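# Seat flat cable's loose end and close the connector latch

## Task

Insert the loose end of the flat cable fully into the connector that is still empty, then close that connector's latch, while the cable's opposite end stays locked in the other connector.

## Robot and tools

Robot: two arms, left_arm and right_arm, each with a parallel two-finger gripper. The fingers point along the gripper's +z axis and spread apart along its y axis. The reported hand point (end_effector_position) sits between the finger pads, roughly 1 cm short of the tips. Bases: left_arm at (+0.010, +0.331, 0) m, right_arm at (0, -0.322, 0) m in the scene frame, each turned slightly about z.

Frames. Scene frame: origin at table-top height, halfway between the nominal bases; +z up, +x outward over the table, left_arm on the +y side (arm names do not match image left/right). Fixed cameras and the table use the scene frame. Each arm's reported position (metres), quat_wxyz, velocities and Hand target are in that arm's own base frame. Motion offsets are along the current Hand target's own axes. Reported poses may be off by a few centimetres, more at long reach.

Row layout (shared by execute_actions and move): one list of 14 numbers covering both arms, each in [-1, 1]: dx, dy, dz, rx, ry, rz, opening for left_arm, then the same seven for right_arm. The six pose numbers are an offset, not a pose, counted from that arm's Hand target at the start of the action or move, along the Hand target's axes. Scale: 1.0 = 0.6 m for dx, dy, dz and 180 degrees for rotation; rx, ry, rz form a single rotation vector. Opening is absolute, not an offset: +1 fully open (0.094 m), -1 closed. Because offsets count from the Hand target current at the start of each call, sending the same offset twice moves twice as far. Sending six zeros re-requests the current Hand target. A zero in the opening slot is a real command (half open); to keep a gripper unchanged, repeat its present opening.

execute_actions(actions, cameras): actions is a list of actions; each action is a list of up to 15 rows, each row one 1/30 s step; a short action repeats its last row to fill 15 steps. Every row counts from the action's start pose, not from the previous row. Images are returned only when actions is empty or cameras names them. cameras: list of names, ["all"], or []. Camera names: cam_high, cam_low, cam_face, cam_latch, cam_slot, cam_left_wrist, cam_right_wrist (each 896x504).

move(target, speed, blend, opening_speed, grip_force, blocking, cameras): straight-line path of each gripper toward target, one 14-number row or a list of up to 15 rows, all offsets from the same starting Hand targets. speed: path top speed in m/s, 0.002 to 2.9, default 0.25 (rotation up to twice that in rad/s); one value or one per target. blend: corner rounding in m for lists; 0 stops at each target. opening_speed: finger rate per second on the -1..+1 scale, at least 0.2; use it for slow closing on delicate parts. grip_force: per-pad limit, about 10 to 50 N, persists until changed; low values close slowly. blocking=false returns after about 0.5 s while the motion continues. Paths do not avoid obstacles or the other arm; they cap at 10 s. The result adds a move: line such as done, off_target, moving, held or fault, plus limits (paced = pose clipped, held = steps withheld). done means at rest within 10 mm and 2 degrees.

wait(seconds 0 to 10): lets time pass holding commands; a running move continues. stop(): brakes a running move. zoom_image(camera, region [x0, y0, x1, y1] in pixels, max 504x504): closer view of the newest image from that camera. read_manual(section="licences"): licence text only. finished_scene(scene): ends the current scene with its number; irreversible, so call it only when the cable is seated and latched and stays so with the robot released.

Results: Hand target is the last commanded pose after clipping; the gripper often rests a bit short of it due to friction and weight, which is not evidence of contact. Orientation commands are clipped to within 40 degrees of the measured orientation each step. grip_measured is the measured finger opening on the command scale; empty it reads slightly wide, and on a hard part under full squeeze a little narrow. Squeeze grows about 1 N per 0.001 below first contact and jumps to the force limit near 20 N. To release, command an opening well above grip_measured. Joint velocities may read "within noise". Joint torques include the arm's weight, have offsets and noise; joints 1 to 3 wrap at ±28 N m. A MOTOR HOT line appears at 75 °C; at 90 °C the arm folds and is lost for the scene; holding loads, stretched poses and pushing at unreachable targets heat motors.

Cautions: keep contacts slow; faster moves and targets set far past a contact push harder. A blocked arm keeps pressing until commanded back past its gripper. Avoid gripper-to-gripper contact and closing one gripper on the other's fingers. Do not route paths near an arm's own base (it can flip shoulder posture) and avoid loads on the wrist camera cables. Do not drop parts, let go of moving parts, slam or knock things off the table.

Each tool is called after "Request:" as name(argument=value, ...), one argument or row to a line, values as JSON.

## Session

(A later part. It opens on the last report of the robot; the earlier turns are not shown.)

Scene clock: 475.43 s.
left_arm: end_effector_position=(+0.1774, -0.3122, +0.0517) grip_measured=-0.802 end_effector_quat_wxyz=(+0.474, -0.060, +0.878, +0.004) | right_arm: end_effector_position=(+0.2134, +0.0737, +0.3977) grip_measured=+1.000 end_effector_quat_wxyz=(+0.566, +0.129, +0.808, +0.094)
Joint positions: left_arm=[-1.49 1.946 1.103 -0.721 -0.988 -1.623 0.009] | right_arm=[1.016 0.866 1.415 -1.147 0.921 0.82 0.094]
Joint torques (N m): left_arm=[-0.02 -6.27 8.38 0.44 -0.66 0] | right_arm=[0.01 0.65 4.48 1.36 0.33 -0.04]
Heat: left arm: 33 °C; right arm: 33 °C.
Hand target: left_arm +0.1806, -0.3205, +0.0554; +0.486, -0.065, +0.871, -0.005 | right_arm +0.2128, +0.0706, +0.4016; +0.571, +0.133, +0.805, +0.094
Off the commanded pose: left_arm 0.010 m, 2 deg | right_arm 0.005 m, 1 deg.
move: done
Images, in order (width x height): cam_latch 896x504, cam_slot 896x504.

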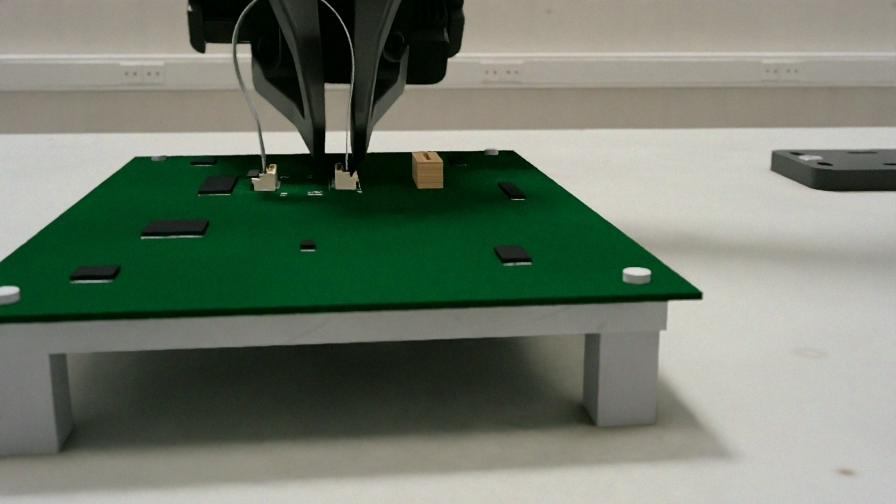

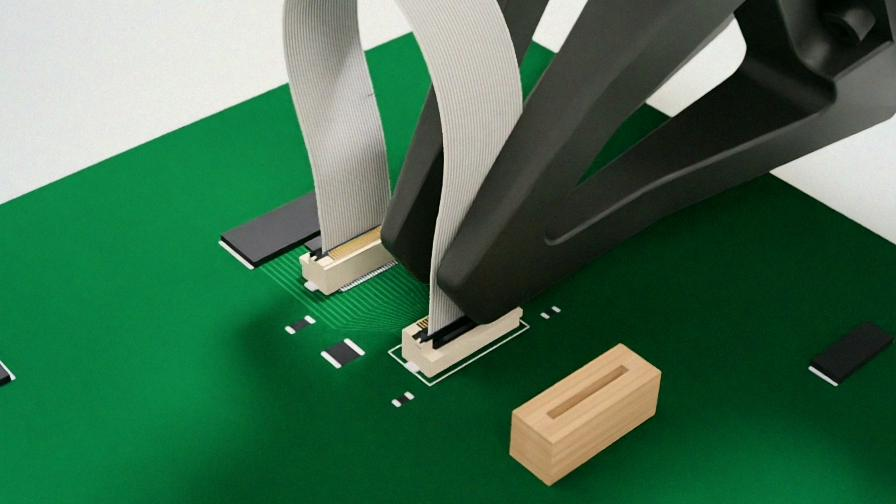

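Request:
move(
  target=[0.0049,0.0006,0.0031,-0.0013,-0.0002,0.0022,-0.8,0,0,0,0,0,0,1],
  speed=0.03,
  cameras=["cam_slot","cam_latch"],
)

Request:
zoom_image(
  camera="cam_latch",
  region=[310, 110, 390, 200],
)

Request:
zoom_image(
  camera="cam_slot",
  region=[370, 220, 540, 390],
)

Scene clock: 478.37 s.
left_arm: end_effector_position=(+0.1779, -0.3117, +0.0506) grip_measured=-0.802 end_effector_quat_wxyz=(+0.476, -0.059, +0.877, +0.007) | right_arm: end_effector_position=(+0.2134, +0.0737, +0.3977) grip_measured=+1.000 end_effector_quat_wxyz=(+0.566, +0.129, +0.808, +0.094)
Joint positions: left_arm=[-1.49 1.953 1.103 -0.721 -0.993 -1.623 0.009] | right_arm=[1.016 0.866 1.415 -1.147 0.921 0.82 0.094]
Joint torques (N m): left_arm=[-0.12 -5.97 8.21 0.43 -0.63 -0.01] | right_arm=[0.01 0.66 4.45 1.36 0.33 -0.03]
Heat: left arm: 33 °C; right arm: 33 °C.
Hand target: left_arm +0.1806, -0.3204, +0.0519; +0.486, -0.063, +0.871, -0.001 | right_arm +0.2128, +0.0706, +0.4016; +0.571, +0.133, +0.805, +0.094
Off the commanded pose: left_arm 0.009 m, 2 deg | right_arm 0.005 m, 1 deg.
move: done
Images, in order (width x height): cam_latch 896x504, cam_slot 896x504.

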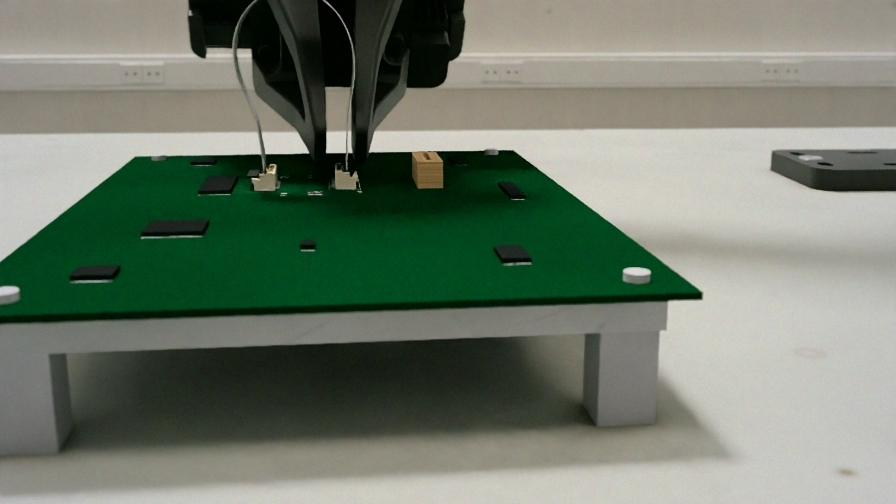

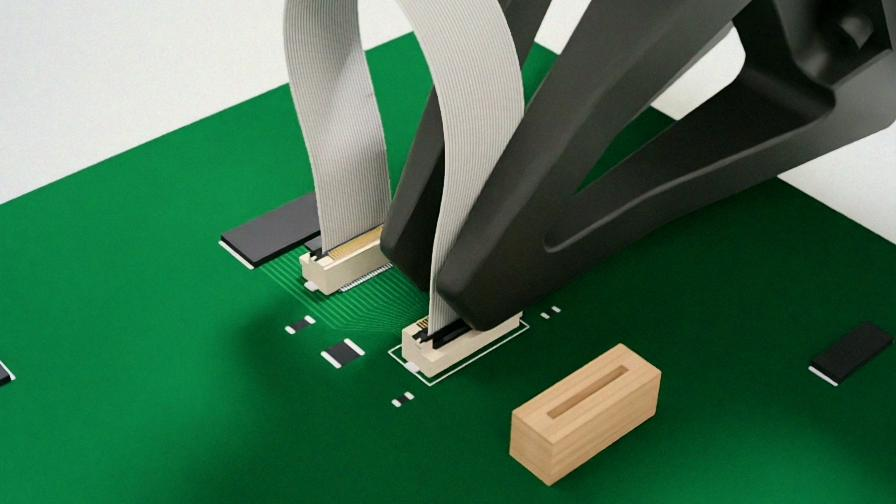

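Scaled by 5.600 from the camera's 896x504 image, which has a finer 1280x720 frame.

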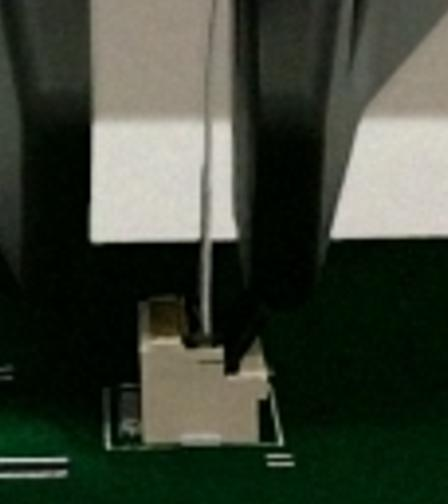

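Scaled by 2.965 from the camera's 896x504 image, which has a finer 1280x720 frame.

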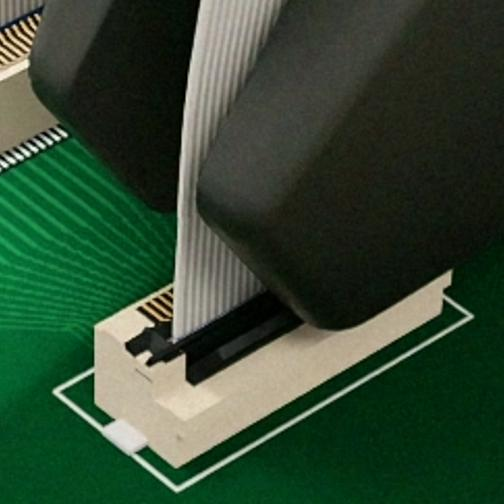

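Request:
move(
  target=[0.0080,0.0025,0.0052,-0.0033,-0.0007,0.0054,-0.8,0,0,0,0,0,0,1],
  speed=0.03,
  cameras=["cam_slot","cam_latch"],
)

Request:
zoom_image(
  camera="cam_latch",
  region=[310, 110, 390, 200],
)

Request:
zoom_image(
  camera="cam_slot",
  region=[370, 220, 540, 390],
)

Scene clock: 480.97 s.
left_arm: end_effector_position=(+0.1793, -0.3104, +0.0475) grip_measured=-0.802 end_effector_quat_wxyz=(+0.484, -0.054, +0.874, +0.015) | right_arm: end_effector_position=(+0.2134, +0.0737, +0.3977) grip_measured=+1.000 end_effector_quat_wxyz=(+0.566, +0.129, +0.808, +0.094)
Joint positions: left_arm=[-1.49 1.971 1.103 -0.721 -1.01 -1.623 0.009] | right_arm=[1.016 0.866 1.415 -1.147 0.921 0.82 0.094]
Joint torques (N m): left_arm=[-0.01 -5.89 8.4 0.4 -0.53 -0.02] | right_arm=[0.01 0.65 4.46 1.35 0.33 -0.03]
Heat: left arm: 33 °C; right arm: 33 °C.
Hand target: left_arm +0.1805, -0.3193, +0.0461; +0.487, -0.058, +0.871, +0.008 | right_arm +0.2128, +0.0706, +0.4016; +0.571, +0.133, +0.805, +0.094
Off the commanded pose: left_arm 0.009 m, 1 deg | right_arm 0.005 m, 1 deg.
move: done
Images, in order (width x height): cam_latch 896x504, cam_slot 896x504.

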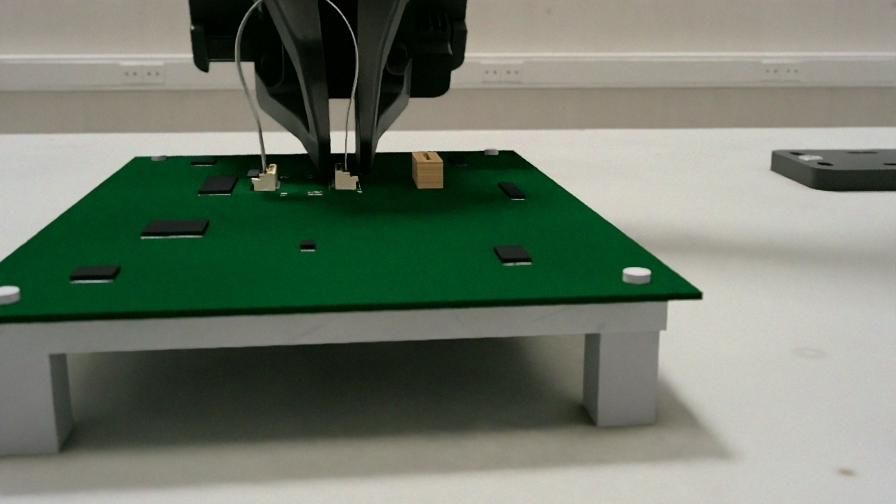

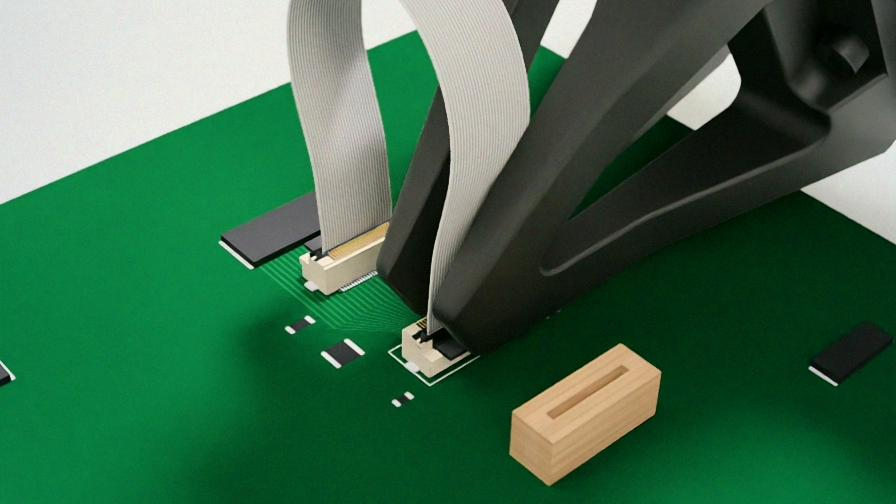

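Scaled by 5.600 from the camera's 896x504 image, which has a finer 1280x720 frame.

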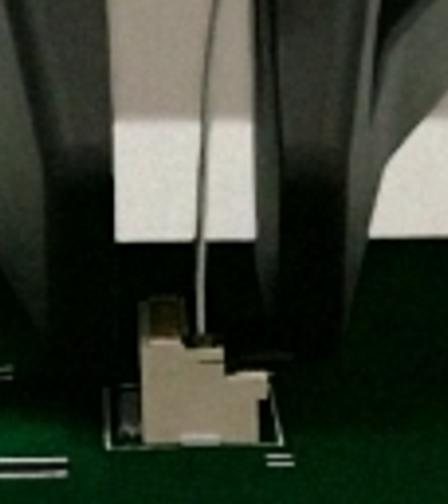

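Scaled by 2.965 from the camera's 896x504 image, which has a finer 1280x720 frame.

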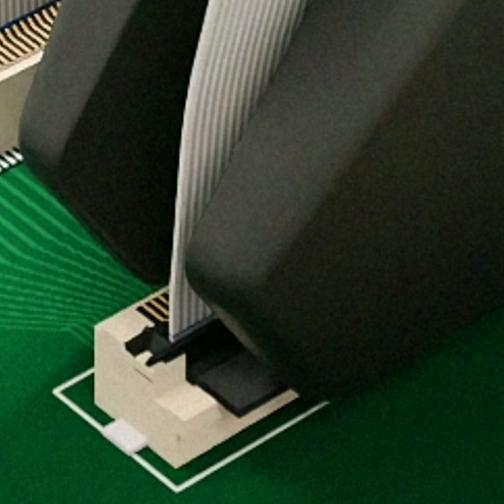

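Request:
move(
  target=[0.0056,0.0017,0.0036,-0.0023,-0.0005,0.0038,-0.8,0,0,0,0,0,0,1],
  speed=0.03,
  cameras=["cam_slot","cam_latch"],
)

Request:
zoom_image(
  camera="cam_latch",
  region=[325, 150, 380, 200],
)

Request:
zoom_image(
  camera="cam_slot",
  region=[390, 290, 500, 390],
)

Scene clock: 482.87 s.
left_arm: end_effector_position=(+0.1804, -0.3105, +0.0471) grip_measured=-0.802 end_effector_quat_wxyz=(+0.488, -0.052, +0.871, +0.018) | right_arm: end_effector_position=(+0.2134, +0.0737, +0.3977) grip_measured=+1.000 end_effector_quat_wxyz=(+0.566, +0.129, +0.808, +0.094)
Joint positions: left_arm=[-1.49 1.98 1.106 -0.722 -1.021 -1.623 0.009] | right_arm=[1.016 0.866 1.415 -1.147 0.921 0.82 0.094]
Joint torques (N m): left_arm=[-0.08 -5.42 8.12 0.4 -0.4 -0.02] | right_arm=[0.02 0.65 4.46 1.35 0.33 -0.04]
Heat: left arm: 33 °C; right arm: 33 °C.
Hand target: left_arm +0.1805, -0.3184, +0.0420; +0.487, -0.054, +0.871, +0.014 | right_arm +0.2128, +0.0706, +0.4016; +0.571, +0.133, +0.805, +0.094
Off the commanded pose: left_arm 0.009 m, 1 deg | right_arm 0.005 m, 1 deg.
move: done
Images, in order (width x height): cam_latch 896x504, cam_slot 896x504.

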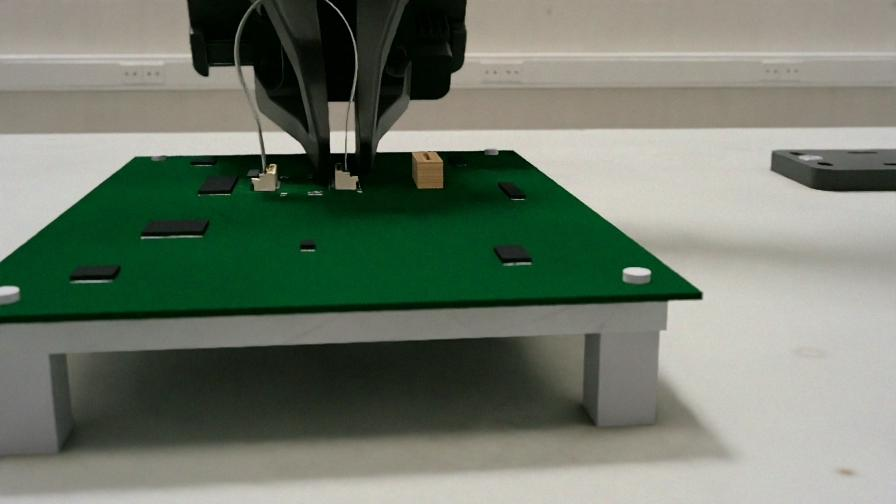

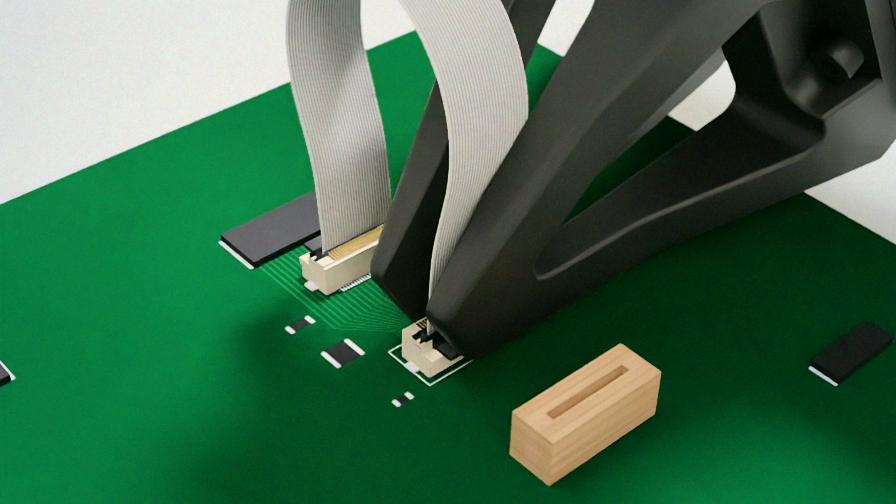

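Scaled by 9.164 from the camera's 896x504 image, which has a finer 1280x720 frame.

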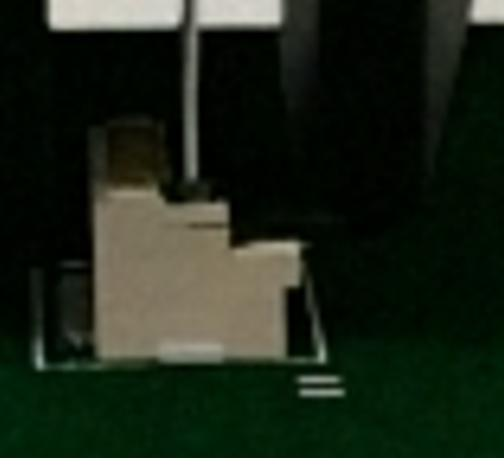

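Scaled by 4.582 from the camera's 896x504 image, which has a finer 1280x720 frame.

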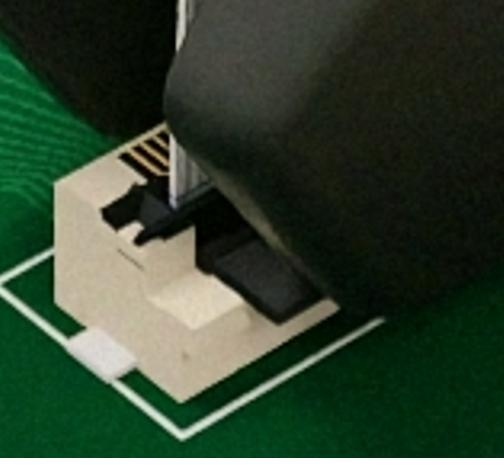

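Request:
move(
  target=[
    [-0.0283,0.0115,-0.0163,0,0,0,-0.8,0,0,0,0,0,0,1],
    [-0.0283,0.0115,-0.0163,0,0,0,-0.65,0,0,0,0,0,0,1],
  ],
  speed=0.06,
  opening_speed=0.4,
  cameras=["cam_slot","cam_latch"],
)

Request:
zoom_image(
  camera="cam_slot",
  region=[370, 220, 540, 390],
)

Scene clock: 487.63 s.
left_arm: end_effector_position=(+0.1782, -0.3062, +0.0447) grip_measured=-0.652 end_effector_quat_wxyz=(+0.480, -0.046, +0.876, +0.029) | right_arm: end_effector_position=(+0.2134, +0.0737, +0.3977) grip_measured=+1.000 end_effector_quat_wxyz=(+0.566, +0.129, +0.808, +0.094)
Joint positions: left_arm=[-1.49 1.979 1.106 -0.749 -1.002 -1.623 0.016] | right_arm=[1.016 0.866 1.415 -1.147 0.921 0.82 0.094]
Joint torques (N m): left_arm=[0.12 -10.22 7.21 0.11 -0.6 0.02] | right_arm=[0.02 0.66 4.46 1.36 0.33 -0.04]
Heat: left arm: 33 °C; right arm: 33 °C.
Hand target: left_arm +0.1803, -0.3109, +0.0613; +0.488, -0.054, +0.871, +0.014 | right_arm +0.2128, +0.0706, +0.4016; +0.571, +0.133, +0.805, +0.094
Off the commanded pose: left_arm 0.017 m, 2 deg | right_arm 0.005 m, 1 deg.
move: off_target (left_arm); target 2's new opening was sent with left_arm's hand 0.017 m and 1 deg from that target
Images, in order (width x height): cam_latch 896x504, cam_slot 896x504.

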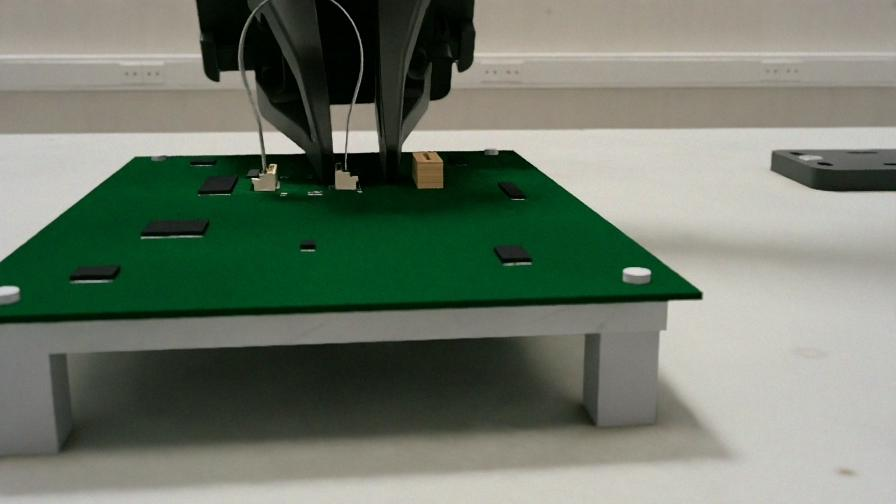

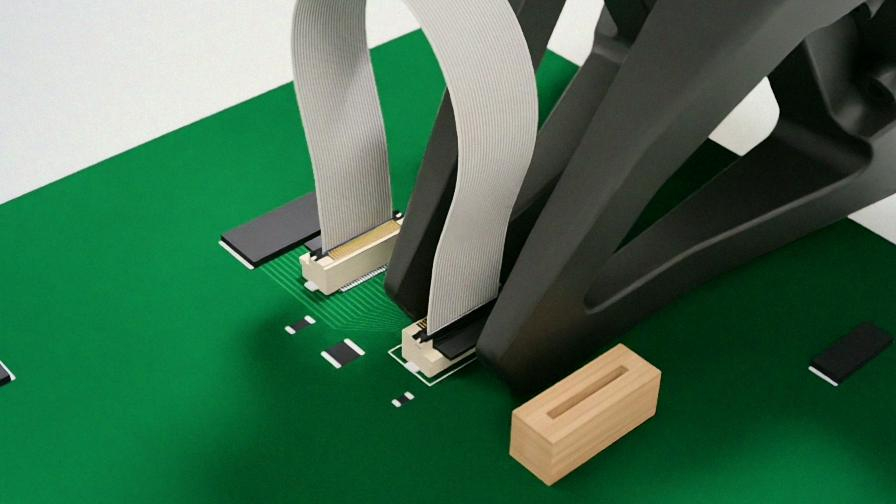

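Scaled by 2.965 from the camera's 896x504 image, which has a finer 1280x720 frame.

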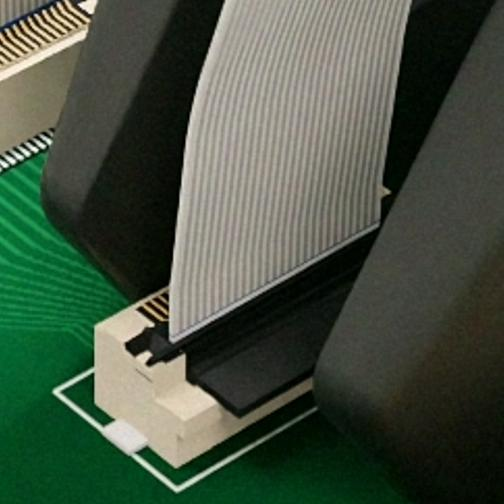

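Request:
move(
  target=[-0.0007,0.0091,-0.1160,0,0,0,-0.62,0,0,0,0,0,0,1],
  speed=0.08,
  cameras=["cam_slot","cam_latch","cam_face"],
)

Request:
zoom_image(
  camera="cam_slot",
  region=[370, 220, 540, 390],
)

Request:
zoom_image(
  camera="cam_latch",
  region=[310, 110, 390, 200],
)

Scene clock: 491.47 s.
left_arm: end_effector_position=(+0.1203, -0.3028, +0.0824) grip_measured=-0.622 end_effector_quat_wxyz=(+0.481, -0.044, +0.875, +0.036) | right_arm: end_effector_position=(+0.2134, +0.0737, +0.3977) grip_measured=+1.000 end_effector_quat_wxyz=(+0.566, +0.129, +0.808, +0.094)
Joint positions: left_arm=[-1.669 1.971 1.25 -1.186 -0.968 -1.946 0.018] | right_arm=[1.016 0.866 1.415 -1.147 0.921 0.82 0.094]
Joint torques (N m): left_arm=[-0.18 -9.02 8.8 -0.31 -0.62 -0.15] | right_arm=[-0.01 0.66 4.45 1.35 0.33 -0.03]
Heat: left arm: 33 °C; right arm: 33 °C.
Hand target: left_arm +0.1210, -0.3107, +0.0980; +0.488, -0.054, +0.871, +0.014 | right_arm +0.2128, +0.0706, +0.4016; +0.571, +0.133, +0.805, +0.094
Off the commanded pose: left_arm 0.018 m, 3 deg | right_arm 0.005 m, 1 deg.
move: off_target (left_arm)
Images, in order (width x height): cam_face 896x504, cam_latch 896x504, cam_slot 896x504.

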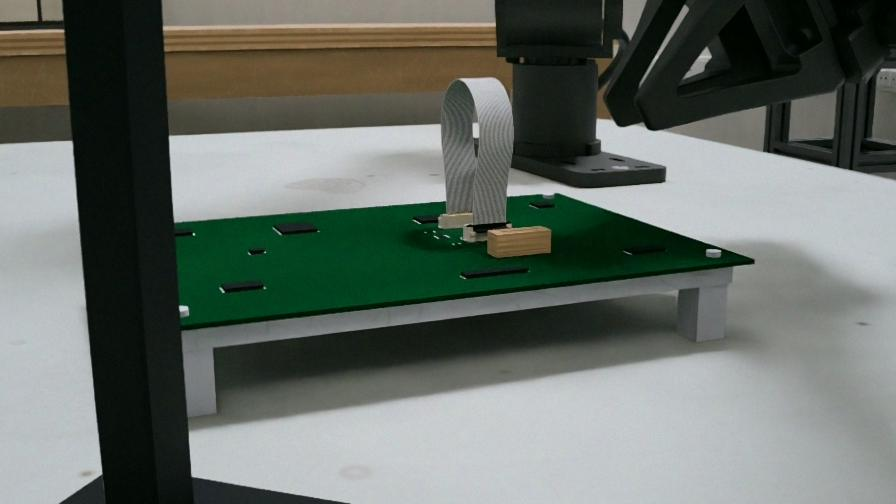

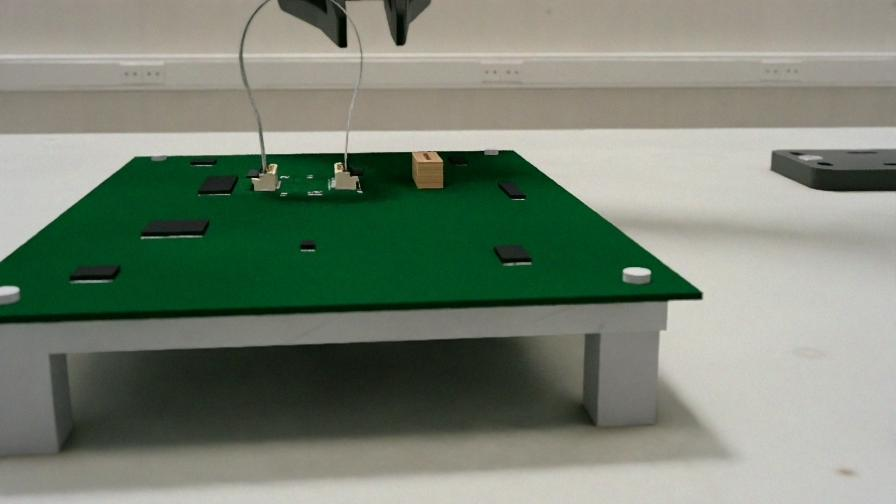

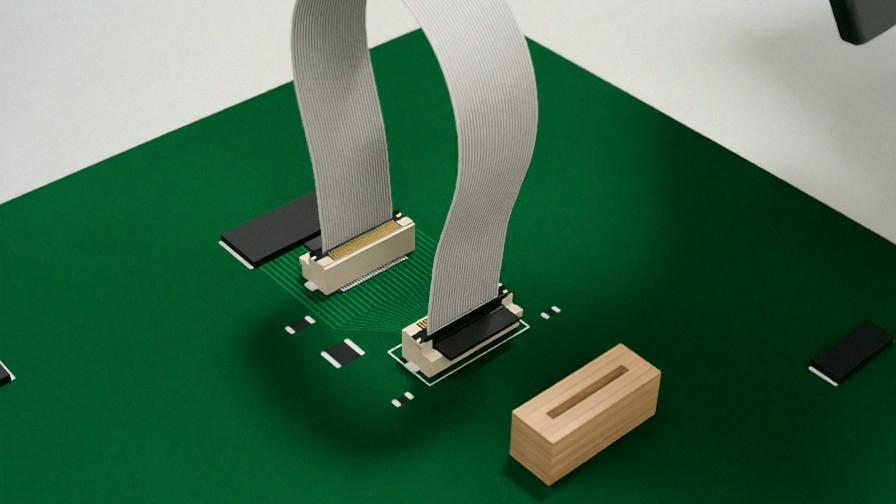

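Scaled by 2.965 from the camera's 896x504 image, which has a finer 1280x720 frame.

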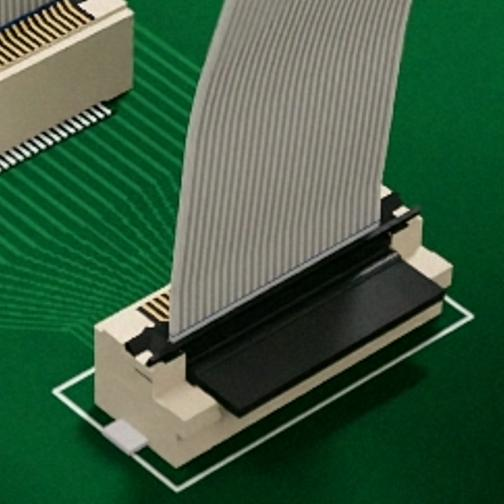

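Scaled by 5.600 from the camera's 896x504 image, which has a finer 1280x720 frame.

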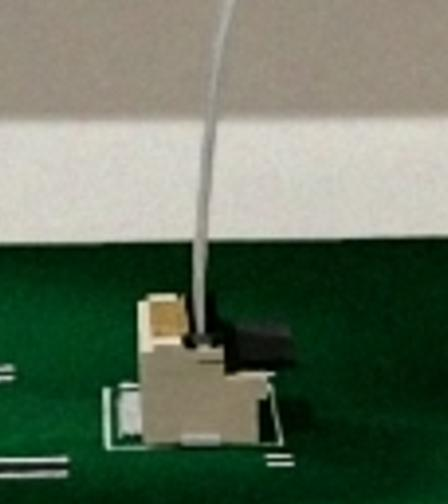

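Request:
finished_scene(
  scene=1,
)

The scene is finished: the task was done.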